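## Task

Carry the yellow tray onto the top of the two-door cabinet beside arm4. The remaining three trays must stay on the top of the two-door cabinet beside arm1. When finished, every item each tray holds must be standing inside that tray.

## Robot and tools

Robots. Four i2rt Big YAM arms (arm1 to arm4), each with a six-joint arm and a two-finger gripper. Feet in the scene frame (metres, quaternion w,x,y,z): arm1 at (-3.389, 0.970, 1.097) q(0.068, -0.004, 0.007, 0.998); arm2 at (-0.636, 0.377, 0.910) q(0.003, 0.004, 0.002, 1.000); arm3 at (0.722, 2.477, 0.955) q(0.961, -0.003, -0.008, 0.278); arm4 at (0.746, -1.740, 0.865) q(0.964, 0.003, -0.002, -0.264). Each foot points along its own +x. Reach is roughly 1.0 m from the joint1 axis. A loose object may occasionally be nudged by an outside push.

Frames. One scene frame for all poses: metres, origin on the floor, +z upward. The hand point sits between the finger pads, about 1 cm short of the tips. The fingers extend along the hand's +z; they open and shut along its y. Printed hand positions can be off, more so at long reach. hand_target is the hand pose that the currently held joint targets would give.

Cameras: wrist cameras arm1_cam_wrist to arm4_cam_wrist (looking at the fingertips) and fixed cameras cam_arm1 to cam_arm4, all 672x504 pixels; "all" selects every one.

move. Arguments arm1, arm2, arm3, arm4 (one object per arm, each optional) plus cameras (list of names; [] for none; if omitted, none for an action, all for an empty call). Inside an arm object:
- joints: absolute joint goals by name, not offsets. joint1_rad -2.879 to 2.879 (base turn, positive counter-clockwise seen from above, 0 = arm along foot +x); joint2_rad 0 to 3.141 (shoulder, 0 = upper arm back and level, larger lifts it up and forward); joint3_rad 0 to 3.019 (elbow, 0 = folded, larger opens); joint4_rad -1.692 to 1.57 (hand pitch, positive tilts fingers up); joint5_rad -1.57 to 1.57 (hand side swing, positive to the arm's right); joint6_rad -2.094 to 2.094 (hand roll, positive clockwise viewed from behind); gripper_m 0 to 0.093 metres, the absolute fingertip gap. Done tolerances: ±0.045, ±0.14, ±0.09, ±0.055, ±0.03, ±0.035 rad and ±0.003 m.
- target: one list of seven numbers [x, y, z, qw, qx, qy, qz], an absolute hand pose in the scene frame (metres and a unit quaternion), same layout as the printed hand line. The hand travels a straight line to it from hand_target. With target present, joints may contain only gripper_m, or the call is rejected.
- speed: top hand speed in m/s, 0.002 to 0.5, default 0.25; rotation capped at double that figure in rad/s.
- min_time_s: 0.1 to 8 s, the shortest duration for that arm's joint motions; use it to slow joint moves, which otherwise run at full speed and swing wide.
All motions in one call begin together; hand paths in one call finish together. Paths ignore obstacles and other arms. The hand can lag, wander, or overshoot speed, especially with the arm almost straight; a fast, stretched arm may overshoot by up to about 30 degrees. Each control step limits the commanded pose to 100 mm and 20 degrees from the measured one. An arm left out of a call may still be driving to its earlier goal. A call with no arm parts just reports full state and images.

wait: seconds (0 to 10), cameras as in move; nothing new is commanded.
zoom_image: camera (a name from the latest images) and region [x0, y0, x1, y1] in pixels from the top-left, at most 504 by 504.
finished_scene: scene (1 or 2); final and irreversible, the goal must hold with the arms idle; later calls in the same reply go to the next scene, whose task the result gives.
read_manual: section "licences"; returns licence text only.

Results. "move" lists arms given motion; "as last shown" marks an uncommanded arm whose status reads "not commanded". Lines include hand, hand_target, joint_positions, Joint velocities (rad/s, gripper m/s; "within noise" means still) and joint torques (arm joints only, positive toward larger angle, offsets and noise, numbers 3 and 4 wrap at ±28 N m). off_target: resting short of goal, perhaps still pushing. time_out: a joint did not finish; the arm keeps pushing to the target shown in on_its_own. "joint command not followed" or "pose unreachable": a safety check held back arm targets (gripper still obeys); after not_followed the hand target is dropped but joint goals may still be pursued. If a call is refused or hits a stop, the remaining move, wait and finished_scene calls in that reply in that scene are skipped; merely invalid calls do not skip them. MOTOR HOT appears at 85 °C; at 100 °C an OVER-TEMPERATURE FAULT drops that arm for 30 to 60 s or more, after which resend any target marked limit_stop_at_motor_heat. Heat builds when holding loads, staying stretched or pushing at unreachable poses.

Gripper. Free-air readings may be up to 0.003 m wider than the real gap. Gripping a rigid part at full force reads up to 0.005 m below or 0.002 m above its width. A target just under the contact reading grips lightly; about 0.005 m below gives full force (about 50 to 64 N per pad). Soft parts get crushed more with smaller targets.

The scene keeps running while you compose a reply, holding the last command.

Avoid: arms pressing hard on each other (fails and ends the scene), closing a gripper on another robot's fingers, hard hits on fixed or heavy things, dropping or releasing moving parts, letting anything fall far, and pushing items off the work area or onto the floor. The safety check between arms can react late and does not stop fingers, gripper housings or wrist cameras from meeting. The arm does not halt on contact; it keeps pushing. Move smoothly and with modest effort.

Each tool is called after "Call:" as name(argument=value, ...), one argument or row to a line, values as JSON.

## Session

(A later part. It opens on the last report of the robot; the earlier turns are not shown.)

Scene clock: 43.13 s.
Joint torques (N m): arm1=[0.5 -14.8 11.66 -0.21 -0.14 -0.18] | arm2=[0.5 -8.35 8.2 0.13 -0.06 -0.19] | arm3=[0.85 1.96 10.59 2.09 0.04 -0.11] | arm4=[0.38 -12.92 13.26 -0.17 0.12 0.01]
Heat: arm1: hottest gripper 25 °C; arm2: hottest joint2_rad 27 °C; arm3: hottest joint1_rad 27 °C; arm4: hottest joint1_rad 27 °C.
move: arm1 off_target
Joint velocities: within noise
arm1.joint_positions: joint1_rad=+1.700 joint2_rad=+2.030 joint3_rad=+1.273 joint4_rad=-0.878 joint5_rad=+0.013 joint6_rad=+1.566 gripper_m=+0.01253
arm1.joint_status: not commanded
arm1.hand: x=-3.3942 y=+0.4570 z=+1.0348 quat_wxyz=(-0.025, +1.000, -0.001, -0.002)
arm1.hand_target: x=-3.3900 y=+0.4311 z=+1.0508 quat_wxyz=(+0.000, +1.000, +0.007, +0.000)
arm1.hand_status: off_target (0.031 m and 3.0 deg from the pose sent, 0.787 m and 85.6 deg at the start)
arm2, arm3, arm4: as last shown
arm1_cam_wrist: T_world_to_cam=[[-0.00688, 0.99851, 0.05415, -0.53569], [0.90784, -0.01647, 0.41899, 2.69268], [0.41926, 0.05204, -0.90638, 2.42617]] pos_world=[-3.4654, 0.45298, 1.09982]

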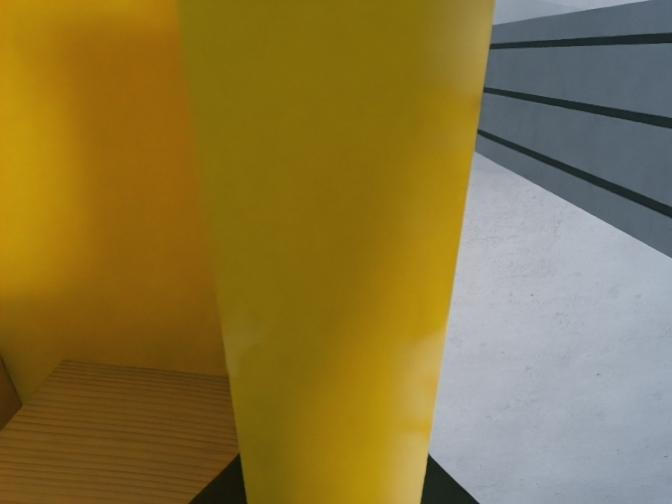

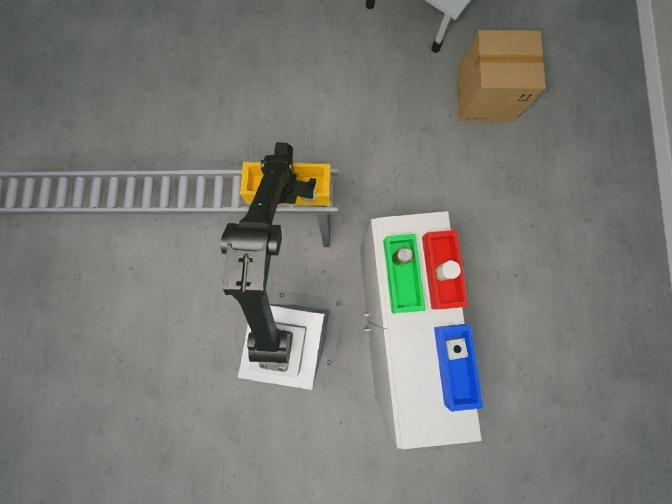

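Call:
move(
  arm1={"target":[-3.35,0.392,0.97,0.025,0.9990,0.007,-0.0375],"speed":0.15},
  cameras=["arm1_cam_wrist","cam_arm1","arm2_cam_wrist"],
)

Call:
zoom_image(
  camera="cam_arm1",
  region=[200, 140, 360, 260],
)

Scene clock: 45.97 s.
Joint torques (N m): arm1=[0.67 -15.79 10.4 0.75 0.14 0.04] | arm2=[0.5 -8.29 8.18 0.14 -0.06 -0.19] | arm3=[0.91 1.96 10.59 2.13 0.05 -0.12] | arm4=[0.38 -12.92 13.26 -0.17 0.12 0.01]
Heat: arm1: hottest gripper 26 °C; arm2: hottest joint2_rad 27 °C; arm3: hottest joint1_rad 27 °C; arm4: hottest joint1_rad 27 °C.
move: arm1 off_target
Joint velocities: within noise
arm1.joint_positions: joint1_rad=+1.790 joint2_rad=+2.230 joint3_rad=+1.365 joint4_rad=-0.745 joint5_rad=+0.084 joint6_rad=+1.638 gripper_m=+0.01253
arm1.joint_status: not commanded
arm1.hand: x=-3.3573 y=+0.4230 z=+0.9560 quat_wxyz=(-0.009, +0.999, +0.009, -0.039)
arm1.hand_target: x=-3.3499 y=+0.3932 z=+0.9712 quat_wxyz=(+0.025, +0.999, +0.007, -0.037)
arm1.hand_status: off_target (0.035 m and 3.9 deg from the pose sent, 0.102 m and 7.0 deg at the start)
arm2, arm3, arm4: as last shown
pictures: arm1_cam_wrist, arm2_cam_wrist, cam_arm1
arm1_cam_wrist: T_world_to_cam=[[-0.02434, 0.99942, 0.02368, -0.52709], [0.93623, 0.01448, 0.35109, 2.83872], [0.35055, 0.03072, -0.93604, 2.14764]] pos_world=[-3.42337, 0.41971, 1.0261]
arm2_cam_wrist: T_world_to_cam=[[-0.01142, 0.99946, 0.03091, -0.35794], [0.9092, -0.00248, 0.41635, 0.43368], [0.4162, 0.03286, -0.90868, 1.57627]] pos_world=[-1.05444, 0.30703, 1.26282]

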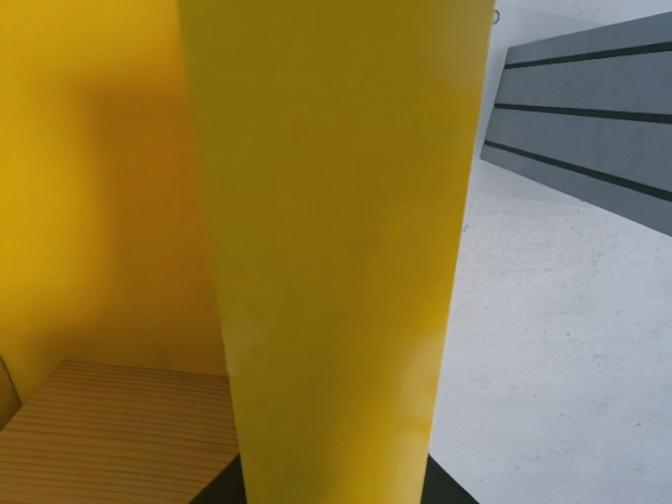

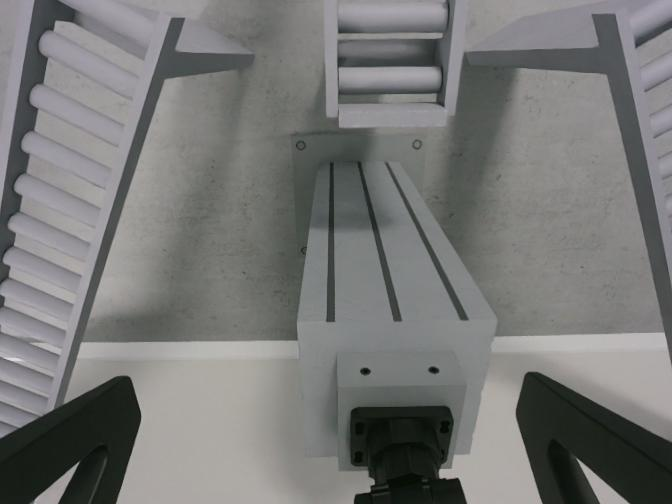

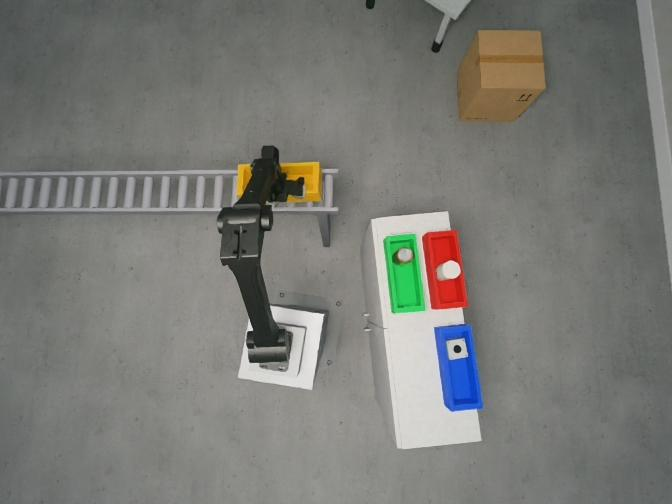

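Scaled by 3.150 from the camera's image (finer frame: 960x720).

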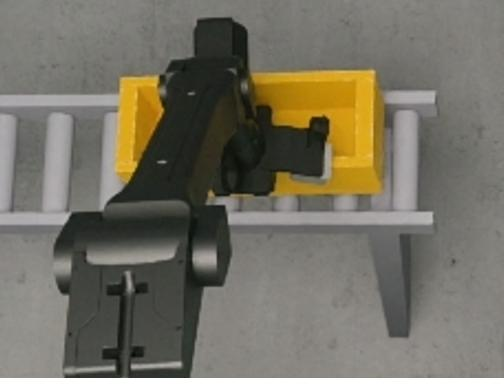

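Call:
move(
  arm1={"target":[-3.35,0.390,0.915,0.025,0.9990,0.007,-0.0375],"speed":0.08},
  cameras=["cam_arm1"],
)

Call:
zoom_image(
  camera="cam_arm1",
  region=[200, 140, 360, 260],
)

Scene clock: 48.17 s.
Joint torques (N m): arm1=[0.56 -16.09 9.37 0.75 0.13 0.02] | arm2=[0.5 -8.35 8.18 0.14 -0.06 -0.19] | arm3=[0.85 1.9 10.56 2.13 0.04 -0.11] | arm4=[0.38 -12.92 13.26 -0.17 0.12 0.01]
Heat: arm1: hottest gripper 26 °C; arm2: hottest joint2_rad 27 °C; arm3: hottest joint1_rad 27 °C; arm4: hottest joint1_rad 27 °C.
move: arm1 off_target
Joint velocities: within noise
arm1.joint_positions: joint1_rad=+1.790 joint2_rad=+2.333 joint3_rad=+1.392 joint4_rad=-0.656 joint5_rad=+0.084 joint6_rad=+1.638 gripper_m=+0.01253
arm1.joint_status: not commanded
arm1.hand: x=-3.3565 y=+0.4172 z=+0.9068 quat_wxyz=(-0.003, +0.999, +0.008, -0.039)
arm1.hand_target: x=-3.3498 y=+0.3910 z=+0.9161 quat_wxyz=(+0.025, +0.999, +0.007, -0.037)
arm1.hand_status: off_target (0.029 m and 3.2 deg from the pose sent, 0.053 m and 3.9 deg at the start)
arm2, arm4: as last shown
arm3.joint_positions: joint1_rad=-0.869 joint2_rad=+0.639 joint3_rad=+1.368 joint4_rad=-1.495 joint5_rad=-0.125 joint6_rad=+0.677 gripper_m=+0.09396
arm3.joint_status: not commanded
arm3.hand: x=+0.9311 y=+2.4316 z=+1.4532 quat_wxyz=(-0.381, -0.410, -0.818, -0.131)
arm3.hand_target: x=+0.9299 y=+2.4320 z=+1.4657 quat_wxyz=(-0.395, -0.406, -0.813, -0.133)
arm3.hand_status: not commanded

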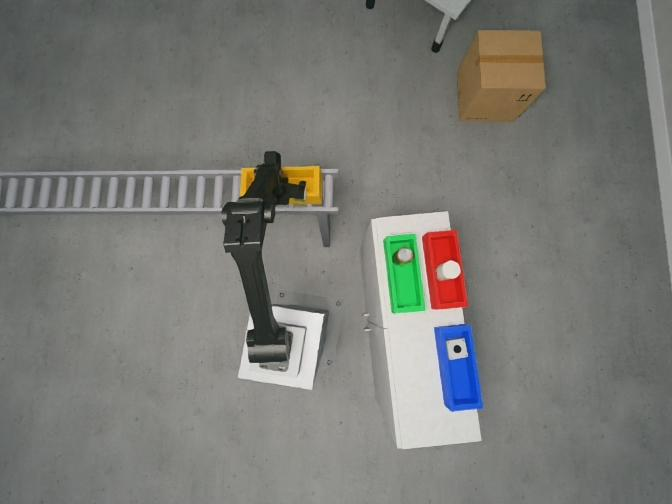

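Scaled by 3.150 from the camera's image (finer frame: 960x720).

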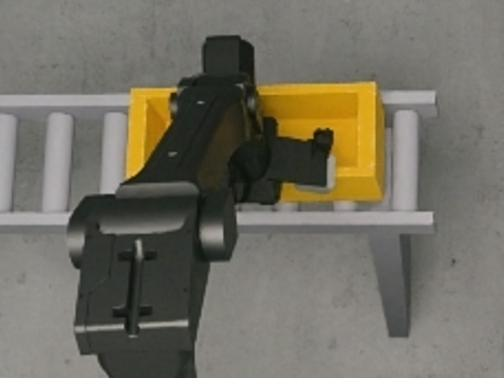

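Call:
move(
  arm1={"target":[-3.35,0.398,0.885,0.025,0.9990,0.007,-0.0375],"speed":0.06},
  cameras=["cam_arm1"],
)

Call:
zoom_image(
  camera="cam_arm1",
  region=[200, 140, 360, 260],
)

Scene clock: 49.67 s.
Joint torques (N m): arm1=[0.67 -13.39 8.17 1.84 0.35 -0.05] | arm2=[0.5 -8.35 8.18 0.13 -0.06 -0.19] | arm3=[0.91 1.9 10.58 2.11 0.03 -0.11] | arm4=[0.38 -12.92 13.26 -0.17 0.12 0.01]
Heat: arm1: hottest gripper 26 °C; arm2: hottest joint2_rad 27 °C; arm3: hottest joint1_rad 27 °C; arm4: hottest joint1_rad 27 °C.
move: arm1 off_target
Joint velocities: within noise
arm1.joint_positions: joint1_rad=+1.790 joint2_rad=+2.346 joint3_rad=+1.392 joint4_rad=-0.616 joint5_rad=+0.079 joint6_rad=+1.644 gripper_m=+0.01253
arm1.joint_status: not commanded
arm1.hand: x=-3.3551 y=+0.4115 z=+0.8998 quat_wxyz=(+0.011, +0.999, +0.004, -0.036)
arm1.hand_target: x=-3.3499 y=+0.3989 z=+0.8858 quat_wxyz=(+0.025, +0.999, +0.007, -0.037)
arm1.hand_status: off_target (0.021 m and 1.7 deg from the pose sent, 0.030 m and 3.2 deg at the start)
arm2.joint_positions: joint1_rad=+0.221 joint2_rad=+1.279 joint3_rad=+1.333 joint4_rad=-1.630 joint5_rad=+0.005 joint6_rad=+0.233 gripper_m=+0.09396
arm2.joint_status: not commanded
arm2.hand: x=-0.9835 y=+0.3030 z=+1.1980 quat_wxyz=(-0.001, +1.000, -0.009, -0.002)
arm2.hand_target: x=-0.9801 y=+0.3001 z=+1.2001 quat_wxyz=(+0.000, +1.000, +0.000, +0.000)
arm2.hand_status: not commanded
arm3: as last shown
arm4.joint_positions: joint1_rad=+1.231 joint2_rad=+1.631 joint3_rad=+1.659 joint4_rad=-1.635 joint5_rad=-0.002 joint6_rad=+0.021 gripper_m=+0.09396
arm4.joint_status: not commanded
arm4.hand: x=+1.1167 y=-1.4299 z=+1.1355 quat_wxyz=(+0.015, +0.332, -0.943, +0.004)
arm4.hand_target: x=+1.1196 y=-1.4204 z=+1.1499 quat_wxyz=(+0.000, +0.342, -0.940, +0.000)
arm4.hand_status: not commanded

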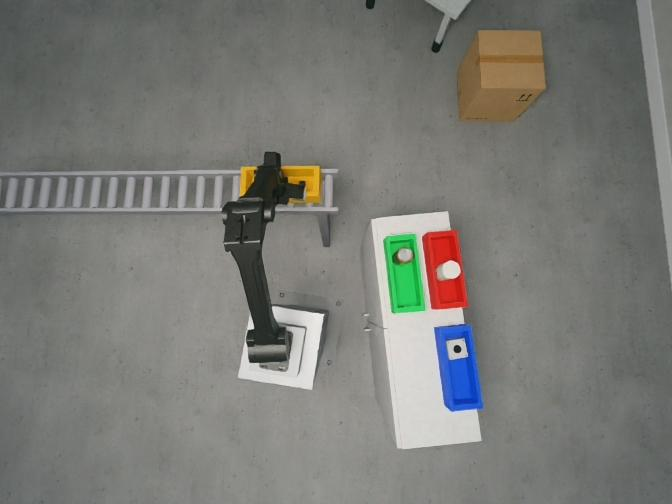

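Scaled by 3.150 from the camera's image (finer frame: 960x720).

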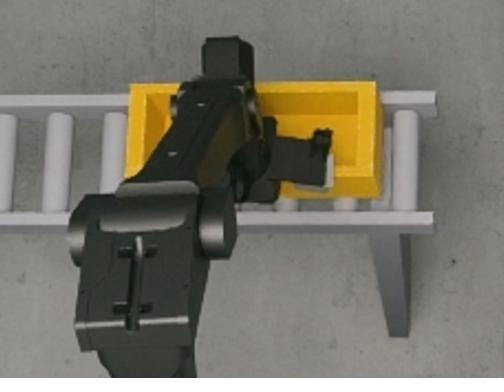

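Call:
move(
  arm1={"target":[-3.35,0.405,0.93,0.025,0.9990,0.011,-0.0375],"speed":0.1},
)

Call:
move(
  arm1={"target":[-3.35,0.408,0.91,0.025,0.9990,0.011,-0.0375],"speed":0.06},
  cameras=["cam_arm1"],
)

Call:
zoom_image(
  camera="cam_arm1",
  region=[200, 140, 360, 260],
)

Scene clock: 51.53 s.
Joint torques (N m): arm1=[0.79 -18.78 5.89 -0.05 0.14 -0.12] | arm2=[0.44 -8.35 8.18 0.13 -0.06 -0.19] | arm3=[0.91 1.9 10.55 2.09 0.04 -0.11] | arm4=[0.38 -12.92 13.26 -0.17 0.12 0.01]
Heat: arm1: hottest gripper 26 °C; arm2: hottest joint2_rad 27 °C; arm3: hottest joint1_rad 27 °C; arm4: hottest joint1_rad 27 °C.
move: arm1 off_target
Joint velocities: within noise
arm1.joint_positions: joint1_rad=+1.790 joint2_rad=+2.325 joint3_rad=+1.372 joint4_rad=-0.631 joint5_rad=+0.084 joint6_rad=+1.644 gripper_m=+0.01253
arm1.joint_status: not commanded
arm1.hand: x=-3.3567 y=+0.4196 z=+0.9067 quat_wxyz=(+0.004, +0.999, +0.005, -0.039)
arm1.hand_target: x=-3.3499 y=+0.4053 z=+0.9297 quat_wxyz=(+0.025, +0.999, +0.011, -0.037)
arm1.hand_status: off_target (0.028 m and 2.5 deg from the pose sent, 0.031 m and 1.8 deg at the start)
arm2, arm3, arm4: as last shown
pictures: none

Scene clock: 52.50 s.
Joint torques (N m): arm1=[0.79 -16.38 5.76 0.95 0.14 -0.11] | arm2=[0.5 -8.35 8.2 0.14 -0.06 -0.19] | arm3=[0.79 1.96 10.56 2.14 0.03 -0.12] | arm4=[0.38 -12.92 13.26 -0.17 0.12 0.01]
Heat: arm1: hottest gripper 26 °C; arm2: hottest joint2_rad 27 °C; arm3: hottest joint1_rad 27 °C; arm4: hottest joint1_rad 27 °C.
move: arm1 done
Joint velocities: within noise
arm1.joint_positions: joint1_rad=+1.790 joint2_rad=+2.325 joint3_rad=+1.372 joint4_rad=-0.614 joint5_rad=+0.084 joint6_rad=+1.644 gripper_m=+0.01253
arm1.joint_status: not commanded
arm1.hand: x=-3.3564 y=+0.4152 z=+0.9069 quat_wxyz=(+0.013, +0.999, +0.004, -0.038)
arm1.hand_target: x=-3.3498 y=+0.4080 z=+0.9102 quat_wxyz=(+0.025, +0.999, +0.011, -0.037)
arm1.hand_status: done (0.010 m and 1.6 deg from the pose sent, 0.014 m and 2.5 deg at the start)
arm2, arm3, arm4: as last shown

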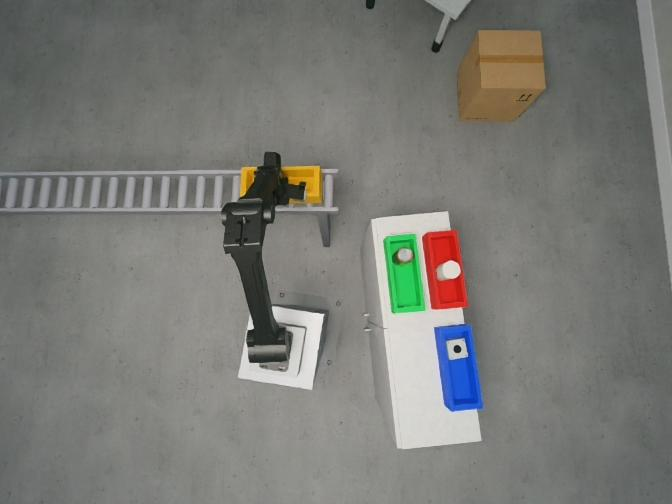

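Scaled by 3.150 from the camera's image (finer frame: 960x720).

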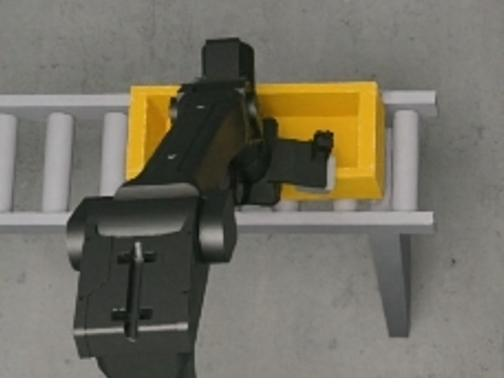

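Call:
move(
  arm1={"target":[-3.35,0.425,0.96,0.015,0.9990,0.011,-0.0375],"speed":0.12},
)

Call:
move(
  arm1={"target":[-3.35,0.422,0.91,0.015,0.9990,0.011,-0.0375],"speed":0.08},
  cameras=["cam_arm1"],
)

Call:
zoom_image(
  camera="cam_arm1",
  region=[200, 140, 360, 260],
)

Scene clock: 54.20 s.
Joint torques (N m): arm1=[1.03 -17.26 6.24 -0.06 0.1 -0.08] | arm2=[0.5 -8.29 8.2 0.14 -0.06 -0.19] | arm3=[0.97 2.08 10.59 2.11 0.04 -0.12] | arm4=[0.38 -12.92 13.26 -0.17 0.12 0.01]
Heat: arm1: hottest gripper 26 °C; arm2: hottest joint2_rad 27 °C; arm3: hottest joint1_rad 27 °C; arm4: hottest joint1_rad 27 °C.
move: arm1 off_target
Joint velocities: within noise
arm1.joint_positions: joint1_rad=+1.790 joint2_rad=+2.227 joint3_rad=+1.310 joint4_rad=-0.676 joint5_rad=+0.084 joint6_rad=+1.645 gripper_m=+0.01253
arm1.joint_status: not commanded
arm1.hand: x=-3.3582 y=+0.4349 z=+0.9440 quat_wxyz=(+0.000, +0.999, +0.004, -0.039)
arm1.hand_target: x=-3.3499 y=+0.4253 z=+0.9598 quat_wxyz=(+0.015, +0.999, +0.011, -0.037)
arm1.hand_status: off_target (0.021 m and 1.9 deg from the pose sent, 0.054 m and 0.8 deg at the start)
arm2, arm3, arm4: as last shown
pictures: none

Scene clock: 55.33 s.
Joint torques (N m): arm1=[0.91 -13.39 8.01 1.39 0.14 -0.09] | arm2=[0.44 -8.35 8.18 0.14 -0.06 -0.19] | arm3=[0.91 1.9 10.62 2.13 0.03 -0.12] | arm4=[0.38 -12.92 13.26 -0.17 0.12 0.01]
Heat: arm1: hottest gripper 26 °C; arm2: hottest joint2_rad 27 °C; arm3: hottest joint1_rad 27 °C; arm4: hottest joint1_rad 27 °C.
move: arm1 off_target
Joint velocities: within noise
arm1.joint_positions: joint1_rad=+1.790 joint2_rad=+2.275 joint3_rad=+1.310 joint4_rad=-0.627 joint5_rad=+0.083 joint6_rad=+1.645 gripper_m=+0.01253
arm1.joint_status: not commanded
arm1.hand: x=-3.3580 y=+0.4370 z=+0.9188 quat_wxyz=(+0.000, +0.999, +0.004, -0.038)
arm1.hand_target: x=-3.3499 y=+0.4228 z=+0.9107 quat_wxyz=(+0.015, +0.999, +0.011, -0.037)
arm1.hand_status: off_target (0.019 m and 1.8 deg from the pose sent, 0.037 m and 1.9 deg at the start)
arm2, arm3, arm4: as last shown

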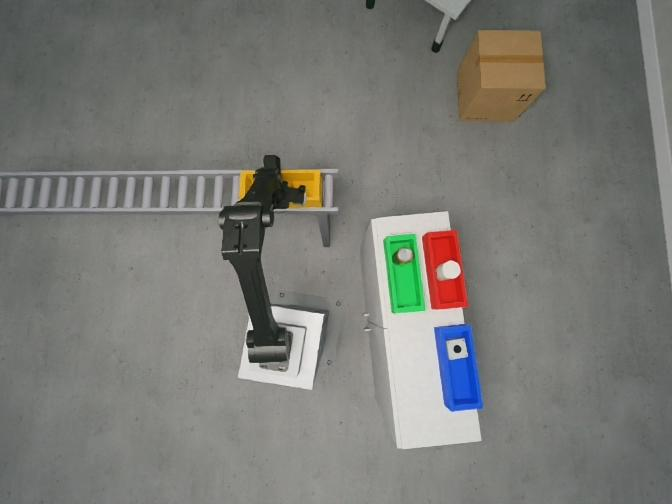

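Scaled by 3.150 from the camera's image (finer frame: 960x720).

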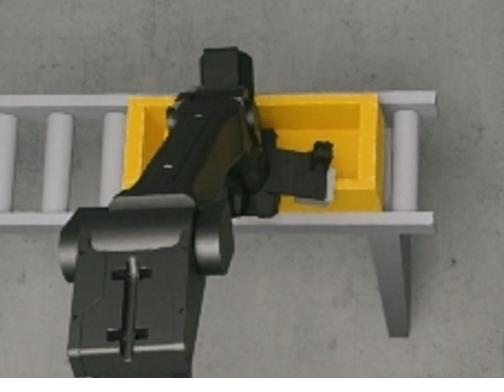

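Call:
move(
  arm1={"target":[-3.35,0.417,0.88,0.01,0.9990,0.011,-0.0375],"speed":0.06},
  cameras=["cam_arm1","arm1_cam_wrist"],
)

Call:
zoom_image(
  camera="cam_arm1",
  region=[200, 140, 360, 260],
)

Scene clock: 56.93 s.
Joint torques (N m): arm1=[0.67 -12.51 8.23 0.83 0.11 -0.1] | arm2=[0.44 -8.35 8.2 0.14 -0.06 -0.19] | arm3=[0.91 2.02 10.61 2.14 0.05 -0.11] | arm4=[0.38 -12.92 13.26 -0.17 0.12 0.01]
Heat: arm1: hottest gripper 26 °C; arm2: hottest joint2_rad 27 °C; arm3: hottest joint1_rad 27 °C; arm4: hottest joint1_rad 27 °C.
move: arm1 off_target
Joint velocities: within noise
arm1.joint_positions: joint1_rad=+1.791 joint2_rad=+2.333 joint3_rad=+1.350 joint4_rad=-0.592 joint5_rad=+0.083 joint6_rad=+1.644 gripper_m=+0.01253
arm1.joint_status: not commanded
arm1.hand: x=-3.3560 y=+0.4244 z=+0.8978 quat_wxyz=(+0.009, +0.999, +0.005, -0.037)
arm1.hand_target: x=-3.3500 y=+0.4179 z=+0.8806 quat_wxyz=(+0.010, +0.999, +0.011, -0.037)
arm1.hand_status: off_target (0.020 m and 0.7 deg from the pose sent, 0.044 m and 1.4 deg at the start)
arm2, arm3, arm4: as last shown
pictures: arm1_cam_wrist, cam_arm1
arm1_cam_wrist: T_world_to_cam=[[-0.01883, 0.99975, -0.0122, -0.47658], [0.93488, 0.02193, 0.35427, 2.8474], [0.35445, -0.00474, -0.93506, 2.11996]] pos_world=[-3.42238, 0.42407, 0.96773]

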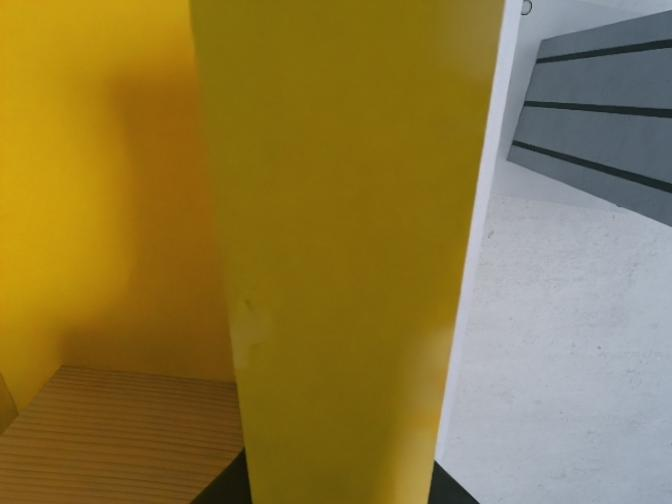

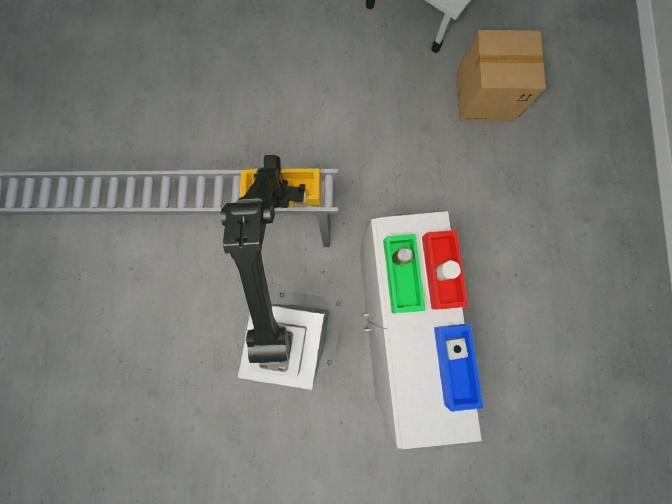

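Scaled by 3.150 from the camera's image (finer frame: 960x720).

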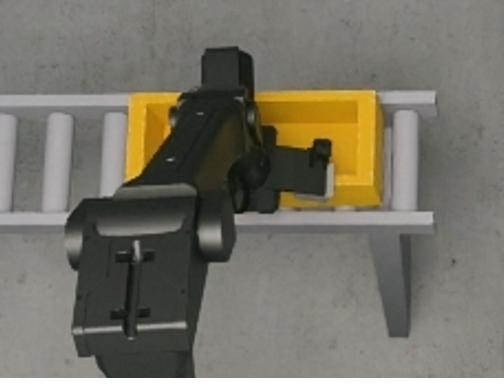

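Call:
move(
  arm1={"target":[-3.35,0.417,0.855,0.005,0.9990,0.011,-0.0375],"speed":0.06},
  cameras=["cam_arm1","arm1_cam_wrist"],
)

Call:
zoom_image(
  camera="cam_arm1",
  region=[200, 140, 360, 260],
)

Scene clock: 58.23 s.
Joint torques (N m): arm1=[0.5 -9.82 8.14 1.89 0.08 -0.1] | arm2=[0.5 -8.41 8.18 0.14 -0.06 -0.19] | arm3=[0.97 1.96 10.58 2.11 0.04 -0.11] | arm4=[0.38 -12.92 13.26 -0.17 0.12 0.01]
Heat: arm1: hottest gripper 26 °C; arm2: hottest joint2_rad 27 °C; arm3: hottest joint1_rad 27 °C; arm4: hottest joint1_rad 27 °C.
move: arm1 off_target
Joint velocities: within noise
arm1.joint_positions: joint1_rad=+1.793 joint2_rad=+2.344 joint3_rad=+1.370 joint4_rad=-0.592 joint5_rad=+0.083 joint6_rad=+1.644 gripper_m=+0.01252
arm1.joint_status: not commanded
arm1.hand: x=-3.3543 y=+0.4171 z=+0.8960 quat_wxyz=(+0.013, +0.999, +0.006, -0.037)
arm1.hand_target: x=-3.3503 y=+0.4203 z=+0.8575 quat_wxyz=(+0.005, +0.999, +0.011, -0.037)
arm1.hand_status: off_target (0.041 m and 1.1 deg from the pose sent, 0.044 m and 0.8 deg at the start)
arm2, arm3, arm4: as last shown
pictures: arm1_cam_wrist, cam_arm1
arm1_cam_wrist: T_world_to_cam=[[-0.02063, 0.99958, -0.02053, -0.46775], [0.93462, 0.02658, 0.35466, 2.84347], [0.35505, -0.01187, -0.93477, 2.12243]] pos_world=[-3.42078, 0.41718, 0.96593]

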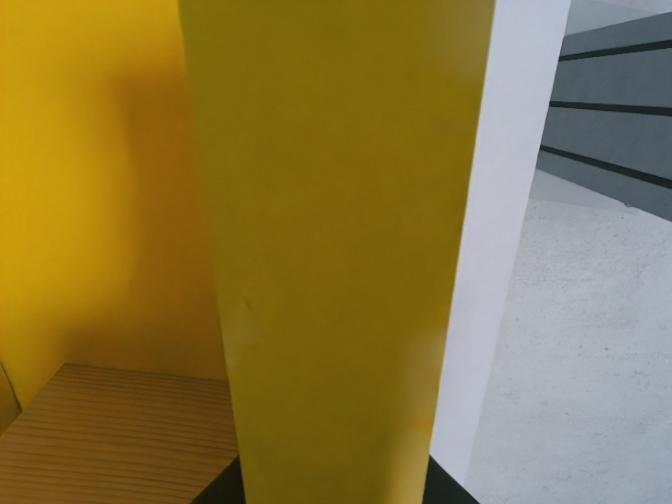

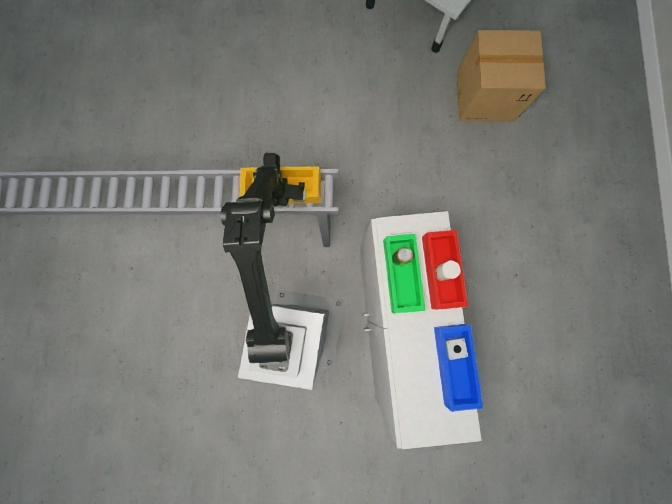

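Scaled by 3.150 from the camera's image (finer frame: 960x720).

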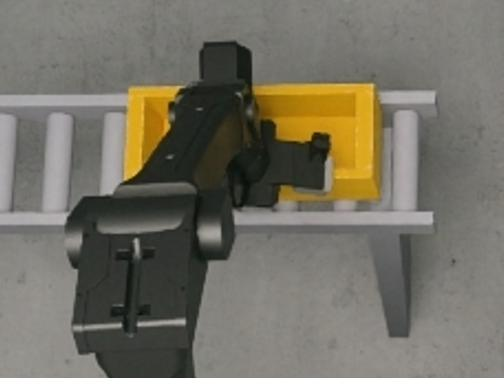

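Call:
zoom_image(
  camera="cam_arm1",
  region=[290, 155, 345, 225],
)

Scaled by 7.200 from the camera's image (finer frame: 960x720).

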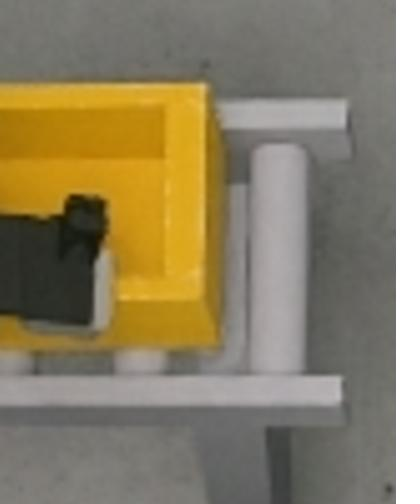

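Call:
move(
  arm1={"target":[-3.351,0.415,0.892,0.010,0.9990,0.008,-0.0375],"speed":0.06},
)

Call:
move(
  arm1={"joints":{"gripper_m":0.035}},
  cameras=["cam_arm1"],
)

Call:
move(
  arm1={"target":[-3.351,0.425,1.05,0.0,1,0.008,0],"speed":0.3},
  cameras=["cam_arm1","arm1_cam_wrist","arm2_cam_wrist"],
)

Scene clock: 60.83 s.
Joint torques (N m): arm1=[0.38 -14.92 6.75 -0.01 0.11 -0.05] | arm2=[0.44 -8.35 8.18 0.13 -0.06 -0.19] | arm3=[0.85 1.79 10.61 2.11 0.03 -0.11] | arm4=[0.38 -12.92 13.26 -0.17 0.12 0.01]
Heat: arm1: hottest gripper 26 °C; arm2: hottest joint2_rad 27 °C; arm3: hottest joint1_rad 27 °C; arm4: hottest joint1_rad 27 °C.
move: arm1 done
Joint velocities: within noise
arm1.joint_positions: joint1_rad=+1.793 joint2_rad=+2.342 joint3_rad=+1.370 joint4_rad=-0.596 joint5_rad=+0.083 joint6_rad=+1.644 gripper_m=+0.01252
arm1.joint_status: not commanded
arm1.hand: x=-3.3543 y=+0.4173 z=+0.8974 quat_wxyz=(+0.012, +0.999, +0.006, -0.037)
arm1.hand_target: x=-3.3509 y=+0.4152 z=+0.8920 quat_wxyz=(+0.010, +0.999, +0.008, -0.037)
arm1.hand_status: done (0.007 m and 0.4 deg from the pose sent, 0.006 m and 0.5 deg at the start)
arm2, arm4: as last shown
arm3.joint_positions: joint1_rad=-0.869 joint2_rad=+0.639 joint3_rad=+1.368 joint4_rad=-1.495 joint5_rad=-0.125 joint6_rad=+0.677 gripper_m=+0.09396
arm3.joint_status: not commanded
arm3.hand: x=+0.9311 y=+2.4316 z=+1.4532 quat_wxyz=(-0.381, -0.410, -0.818, -0.131)
arm3.hand_target: x=+0.9299 y=+2.4320 z=+1.4657 quat_wxyz=(-0.395, -0.406, -0.813, -0.133)
arm3.hand_status: not commanded
pictures: none

Scene clock: 61.43 s.
Joint torques (N m): arm1=[0.44 -15.15 6.8 0.02 0.11 -0.06] | arm2=[0.44 -8.35 8.18 0.13 -0.06 -0.19] | arm3=[0.79 1.9 10.54 2.11 0.03 -0.11] | arm4=[0.38 -12.92 13.26 -0.17 0.12 0.01]
Heat: arm1: hottest gripper 26 °C; arm2: hottest joint2_rad 27 °C; arm3: hottest joint1_rad 27 °C; arm4: hottest joint1_rad 27 °C.
move: arm1 done
Joint velocities: within noise
arm1.joint_positions: joint1_rad=+1.793 joint2_rad=+2.342 joint3_rad=+1.370 joint4_rad=-0.596 joint5_rad=+0.083 joint6_rad=+1.644 gripper_m=+0.03488
arm1.joint_status: all done
arm1.hand: x=-3.3543 y=+0.4173 z=+0.8974 quat_wxyz=(+0.012, +0.999, +0.006, -0.037)
arm1.hand_target: x=-3.3509 y=+0.4152 z=+0.8921 quat_wxyz=(+0.010, +0.999, +0.008, -0.037)
arm1.hand_status: not commanded
arm2.joint_positions: joint1_rad=+0.221 joint2_rad=+1.279 joint3_rad=+1.333 joint4_rad=-1.630 joint5_rad=+0.005 joint6_rad=+0.233 gripper_m=+0.09396
arm2.joint_status: not commanded
arm2.hand: x=-0.9835 y=+0.3030 z=+1.1980 quat_wxyz=(-0.001, +1.000, -0.009, -0.002)
arm2.hand_target: x=-0.9801 y=+0.3001 z=+1.2001 quat_wxyz=(+0.000, +1.000, +0.000, +0.000)
arm2.hand_status: not commanded
arm3: as last shown
arm4.joint_positions: joint1_rad=+1.231 joint2_rad=+1.631 joint3_rad=+1.659 joint4_rad=-1.635 joint5_rad=-0.002 joint6_rad=+0.021 gripper_m=+0.09396
arm4.joint_status: not commanded
arm4.hand: x=+1.1167 y=-1.4299 z=+1.1355 quat_wxyz=(+0.015, +0.332, -0.943, +0.004)
arm4.hand_target: x=+1.1196 y=-1.4204 z=+1.1499 quat_wxyz=(+0.000, +0.342, -0.940, +0.000)
arm4.hand_status: not commanded

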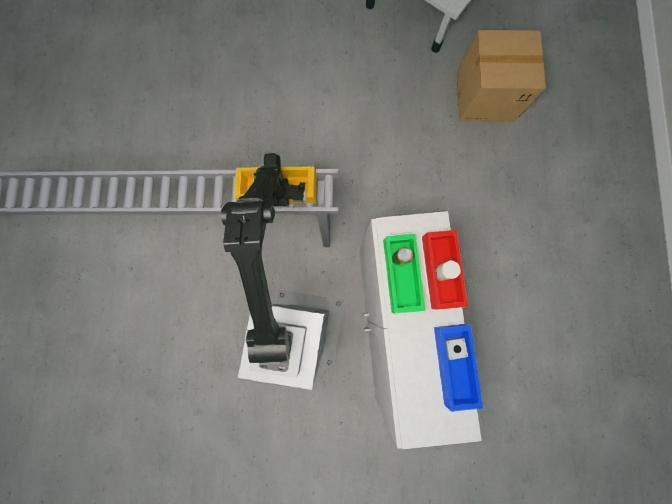

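Scene clock: 62.77 s.
Joint torques (N m): arm1=[-1.2 -13.86 7.82 -0.24 -0.09 -0.16] | arm2=[0.5 -8.29 8.2 0.13 -0.06 -0.19] | arm3=[0.85 2.02 10.58 2.11 0.03 -0.11] | arm4=[0.38 -12.92 13.26 -0.17 0.12 0.01]
Heat: arm1: hottest gripper 26 °C; arm2: hottest joint2_rad 27 °C; arm3: hottest joint1_rad 27 °C; arm4: hottest joint1_rad 27 °C.
move: arm1 off_target
Joint velocities: within noise
arm1.joint_positions: joint1_rad=+1.793 joint2_rad=+2.027 joint3_rad=+1.349 joint4_rad=-0.885 joint5_rad=+0.010 joint6_rad=+1.634 gripper_m=+0.03495
arm1.joint_status: not commanded
arm1.hand: x=-3.3431 y=+0.4227 z=+1.0582 quat_wxyz=(+0.011, +1.000, +0.011, -0.001)
arm1.hand_target: x=-3.3508 y=+0.4252 z=+1.0501 quat_wxyz=(+0.000, +1.000, +0.008, +0.000)
arm1.hand_status: off_target (0.012 m and 1.4 deg from the pose sent, 0.153 m and 4.5 deg at the start)
arm2, arm3, arm4: as last shown
pictures: arm1_cam_wrist, arm2_cam_wrist, cam_arm1
arm1_cam_wrist: T_world_to_cam=[[-0.03112, 0.99936, -0.01761, -0.50777], [0.90609, 0.03564, 0.42158, 2.60531], [0.42193, -0.00283, -0.90662, 2.46018]] pos_world=[-3.41448, 0.42156, 1.12318]
arm2_cam_wrist: T_world_to_cam=[[-0.01142, 0.99946, 0.03091, -0.35794], [0.9092, -0.00248, 0.41635, 0.43368], [0.4162, 0.03286, -0.90868, 1.57627]] pos_world=[-1.05444, 0.30703, 1.26282]

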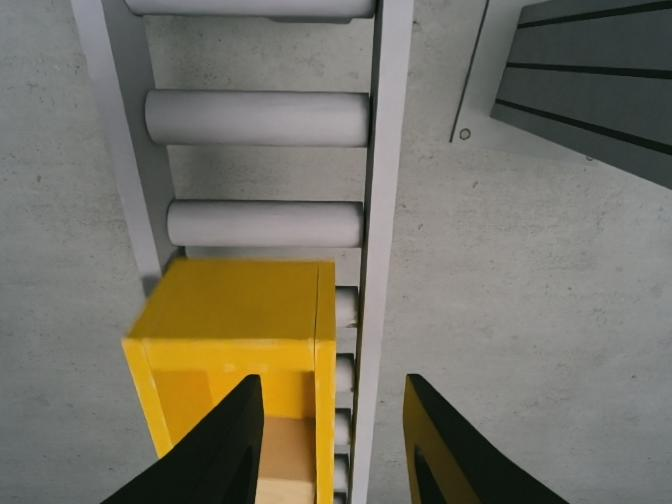

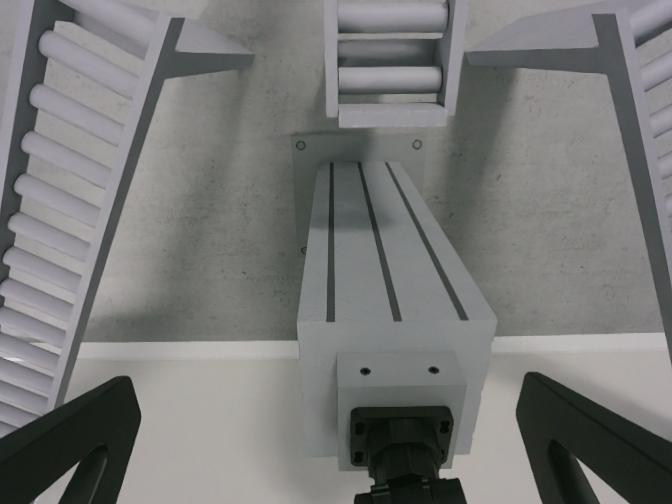

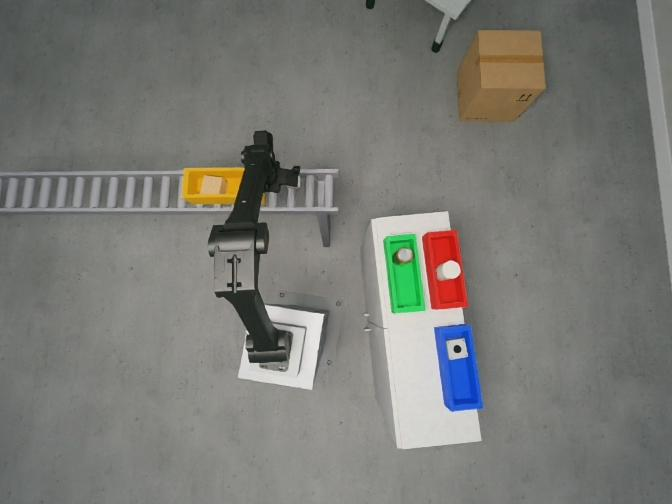

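Call:
move(
  arm2={"target":[-1.14,0.45,1.0,0,1,0.007,0],"speed":0.3,"joints":{"gripper_m":0.06}},
  cameras=["arm2_cam_wrist","cam_arm2"],
)

Call:
wait(
  seconds=1,
  cameras=["arm2_cam_wrist","cam_arm2"],
)

Scene clock: 65.77 s.
Joint torques (N m): arm1=[-1.14 -13.63 7.84 -0.21 -0.09 -0.15] | arm2=[-0.26 -13.86 11.1 0.61 0.02 -0.21] | arm3=[0.91 1.85 10.55 2.11 0.05 -0.12] | arm4=[0.38 -12.92 13.26 -0.17 0.12 0.01]
Heat: arm1: hottest gripper 26 °C; arm2: hottest joint2_rad 27 °C; arm3: hottest joint1_rad 27 °C; arm4: hottest joint1_rad 27 °C.
move: arm2 off_target
Joint velocities: within noise
arm1, arm3, arm4: as last shown
arm2.joint_positions: joint1_rad=-0.133 joint2_rad=+1.765 joint3_rad=+1.293 joint4_rad=-1.171 joint5_rad=+0.005 joint6_rad=-0.144 gripper_m=+0.06007
arm2.joint_status: all done
arm2.hand: x=-1.1142 y=+0.4460 z=+0.9815 quat_wxyz=(+0.004, +0.999, +0.003, +0.032)
arm2.hand_target: x=-1.1386 y=+0.4499 z=+1.0008 quat_wxyz=(+0.000, +1.000, +0.007, +0.000)
arm2.hand_status: off_target (0.032 m and 3.7 deg from the pose sent, 0.292 m and 1.8 deg at the start)
arm2_cam_wrist: T_world_to_cam=[[-0.03618, 0.99919, 0.01764, -0.51019], [0.87896, 0.02342, 0.47631, 0.53895], [0.47551, 0.03274, -0.8791, 1.46636]] pos_world=[-1.18945, 0.44914, 1.04137]

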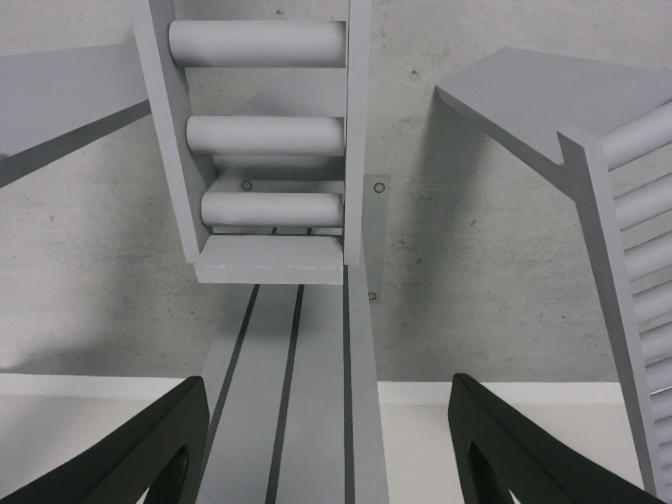

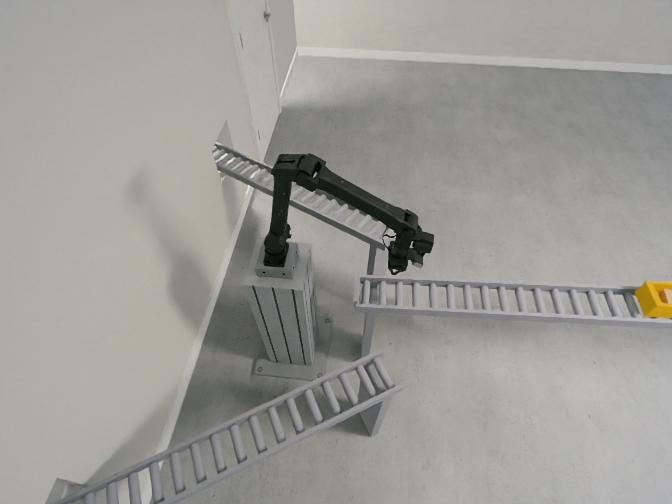

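Scene clock: 66.77 s.
Joint torques (N m): arm1=[-1.14 -13.63 7.84 -0.23 -0.09 -0.16] | arm2=[-0.21 -13.86 11.1 0.61 0.03 -0.19] | arm3=[0.73 1.85 10.59 2.15 0.04 -0.12] | arm4=[0.38 -12.92 13.26 -0.17 0.12 0.01]
Heat: arm1: hottest gripper 26 °C; arm2: hottest joint2_rad 27 °C; arm3: hottest joint1_rad 27 °C; arm4: hottest joint1_rad 27 °C.
Joint velocities: arm1=[-0.005 -0.005 -0.007 0.007 -0.066 -0.154 0] | arm2=[within noise] | arm3=[within noise] | arm4=[within noise]
arm1.joint_positions: joint1_rad=+1.793 joint2_rad=+2.027 joint3_rad=+1.349 joint4_rad=-0.885 joint5_rad=+0.010 joint6_rad=+1.634 gripper_m=+0.03495
arm1.joint_status: not commanded
arm1.hand: x=-3.3431 y=+0.4227 z=+1.0582 quat_wxyz=(+0.011, +1.000, +0.011, -0.001)
arm1.hand_target: x=-3.3508 y=+0.4252 z=+1.0501 quat_wxyz=(+0.000, +1.000, +0.008, +0.000)
arm1.hand_status: not commanded
arm2.joint_positions: joint1_rad=-0.133 joint2_rad=+1.765 joint3_rad=+1.293 joint4_rad=-1.171 joint5_rad=+0.005 joint6_rad=-0.145 gripper_m=+0.06007
arm2.joint_status: all done
arm2.hand: x=-1.1142 y=+0.4460 z=+0.9815 quat_wxyz=(+0.004, +0.999, +0.003, +0.032)
arm2.hand_target: x=-1.1386 y=+0.4499 z=+1.0008 quat_wxyz=(+0.000, +1.000, +0.007, +0.000)
arm2.hand_status: off_target (0.032 m and 3.7 deg from the pose sent, 0.292 m and 1.8 deg at the start)
arm3.joint_positions: joint1_rad=-0.869 joint2_rad=+0.639 joint3_rad=+1.368 joint4_rad=-1.495 joint5_rad=-0.125 joint6_rad=+0.677 gripper_m=+0.09396
arm3.joint_status: not commanded
arm3.hand: x=+0.9311 y=+2.4316 z=+1.4532 quat_wxyz=(-0.381, -0.410, -0.818, -0.131)
arm3.hand_target: x=+0.9299 y=+2.4320 z=+1.4657 quat_wxyz=(-0.395, -0.406, -0.813, -0.133)
arm3.hand_status: not commanded
arm4.joint_positions: joint1_rad=+1.231 joint2_rad=+1.631 joint3_rad=+1.659 joint4_rad=-1.635 joint5_rad=-0.002 joint6_rad=+0.021 gripper_m=+0.09396
arm4.joint_status: not commanded
arm4.hand: x=+1.1167 y=-1.4299 z=+1.1355 quat_wxyz=(+0.015, +0.332, -0.943, +0.004)
arm4.hand_target: x=+1.1196 y=-1.4204 z=+1.1499 quat_wxyz=(+0.000, +0.342, -0.940, +0.000)
arm4.hand_status: not commanded
wait: 1.00 s; at rest by 0.27 s
arm2_cam_wrist: T_world_to_cam=[[-0.03663, 0.99917, 0.01763, -0.51069], [0.87895, 0.02382, 0.47631, 0.53875], [0.4755, 0.03294, -0.8791, 1.46625]] pos_world=[-1.18945, 0.44915, 1.04137]

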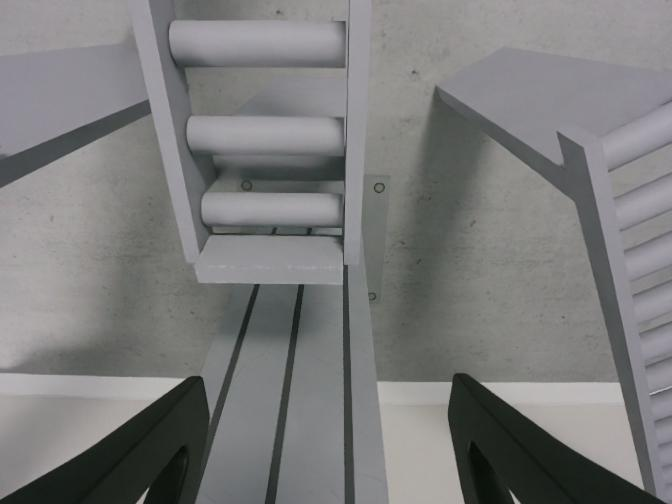

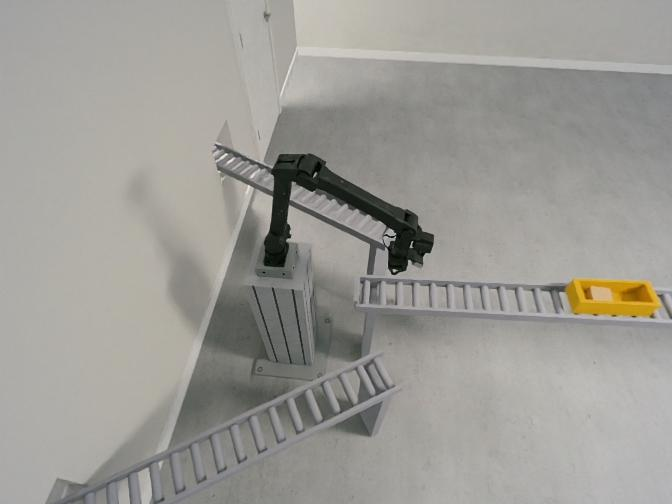

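Call:
wait(
  seconds=2.5,
  cameras=["arm2_cam_wrist","cam_arm2"],
)

Call:
zoom_image(
  camera="cam_arm2",
  region=[330, 250, 490, 350],
)

Scene clock: 69.53 s.
Joint torques (N m): arm1=[-1.14 -13.63 7.84 -0.21 -0.09 -0.16] | arm2=[-0.26 -13.86 11.08 0.59 0.02 -0.19] | arm3=[0.91 1.9 10.56 2.1 0.04 -0.12] | arm4=[0.38 -12.92 13.26 -0.17 0.12 0.01]
Heat: arm1: hottest gripper 25 °C; arm2: hottest joint2_rad 27 °C; arm3: hottest joint1_rad 27 °C; arm4: hottest joint1_rad 27 °C.
Joint velocities: within noise
arm1.joint_positions: joint1_rad=+1.793 joint2_rad=+2.027 joint3_rad=+1.349 joint4_rad=-0.885 joint5_rad=+0.010 joint6_rad=+1.634 gripper_m=+0.03495
arm1.joint_status: not commanded
arm1.hand: x=-3.3431 y=+0.4227 z=+1.0582 quat_wxyz=(+0.011, +1.000, +0.011, -0.001)
arm1.hand_target: x=-3.3508 y=+0.4252 z=+1.0501 quat_wxyz=(+0.000, +1.000, +0.008, +0.000)
arm1.hand_status: not commanded
arm2.joint_positions: joint1_rad=-0.133 joint2_rad=+1.765 joint3_rad=+1.293 joint4_rad=-1.171 joint5_rad=+0.005 joint6_rad=-0.145 gripper_m=+0.06007
arm2.joint_status: all done
arm2.hand: x=-1.1142 y=+0.4460 z=+0.9815 quat_wxyz=(+0.004, +0.999, +0.003, +0.032)
arm2.hand_target: x=-1.1386 y=+0.4499 z=+1.0008 quat_wxyz=(+0.000, +1.000, +0.007, +0.000)
arm2.hand_status: off_target (0.032 m and 3.7 deg from the pose sent, 0.292 m and 1.8 deg at the start)
arm3.joint_positions: joint1_rad=-0.869 joint2_rad=+0.639 joint3_rad=+1.368 joint4_rad=-1.495 joint5_rad=-0.125 joint6_rad=+0.677 gripper_m=+0.09396
arm3.joint_status: not commanded
arm3.hand: x=+0.9311 y=+2.4316 z=+1.4532 quat_wxyz=(-0.381, -0.410, -0.818, -0.131)
arm3.hand_target: x=+0.9299 y=+2.4320 z=+1.4657 quat_wxyz=(-0.395, -0.406, -0.813, -0.133)
arm3.hand_status: not commanded
arm4.joint_positions: joint1_rad=+1.231 joint2_rad=+1.631 joint3_rad=+1.659 joint4_rad=-1.635 joint5_rad=-0.002 joint6_rad=+0.021 gripper_m=+0.09396
arm4.joint_status: not commanded
arm4.hand: x=+1.1167 y=-1.4299 z=+1.1355 quat_wxyz=(+0.015, +0.332, -0.943, +0.004)
arm4.hand_target: x=+1.1196 y=-1.4204 z=+1.1499 quat_wxyz=(+0.000, +0.342, -0.940, +0.000)
arm4.hand_status: not commanded
wait: 2.50 s; at rest from the start
arm2_cam_wrist: T_world_to_cam=[[-0.03663, 0.99917, 0.01763, -0.51069], [0.87895, 0.02382, 0.47631, 0.53875], [0.4755, 0.03294, -0.8791, 1.46625]] pos_world=[-1.18945, 0.44915, 1.04137]

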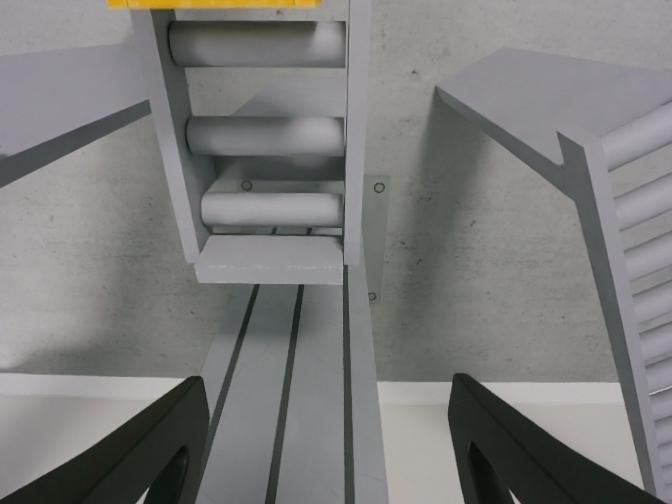

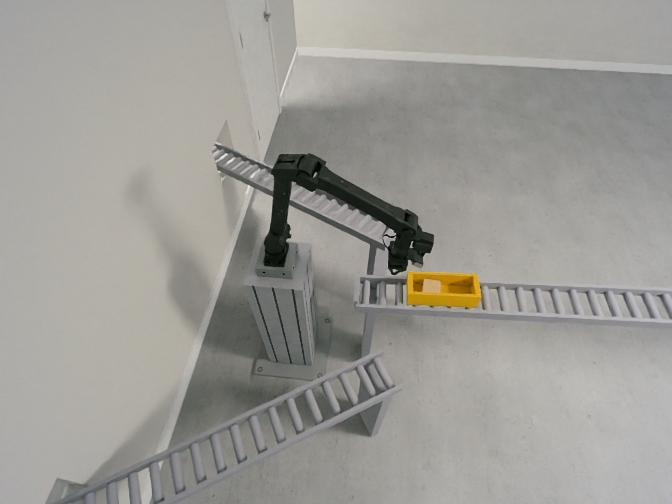

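Scaled by 3.150 from the camera's image (finer frame: 960x720).

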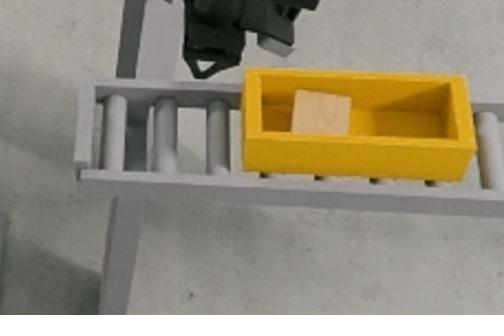

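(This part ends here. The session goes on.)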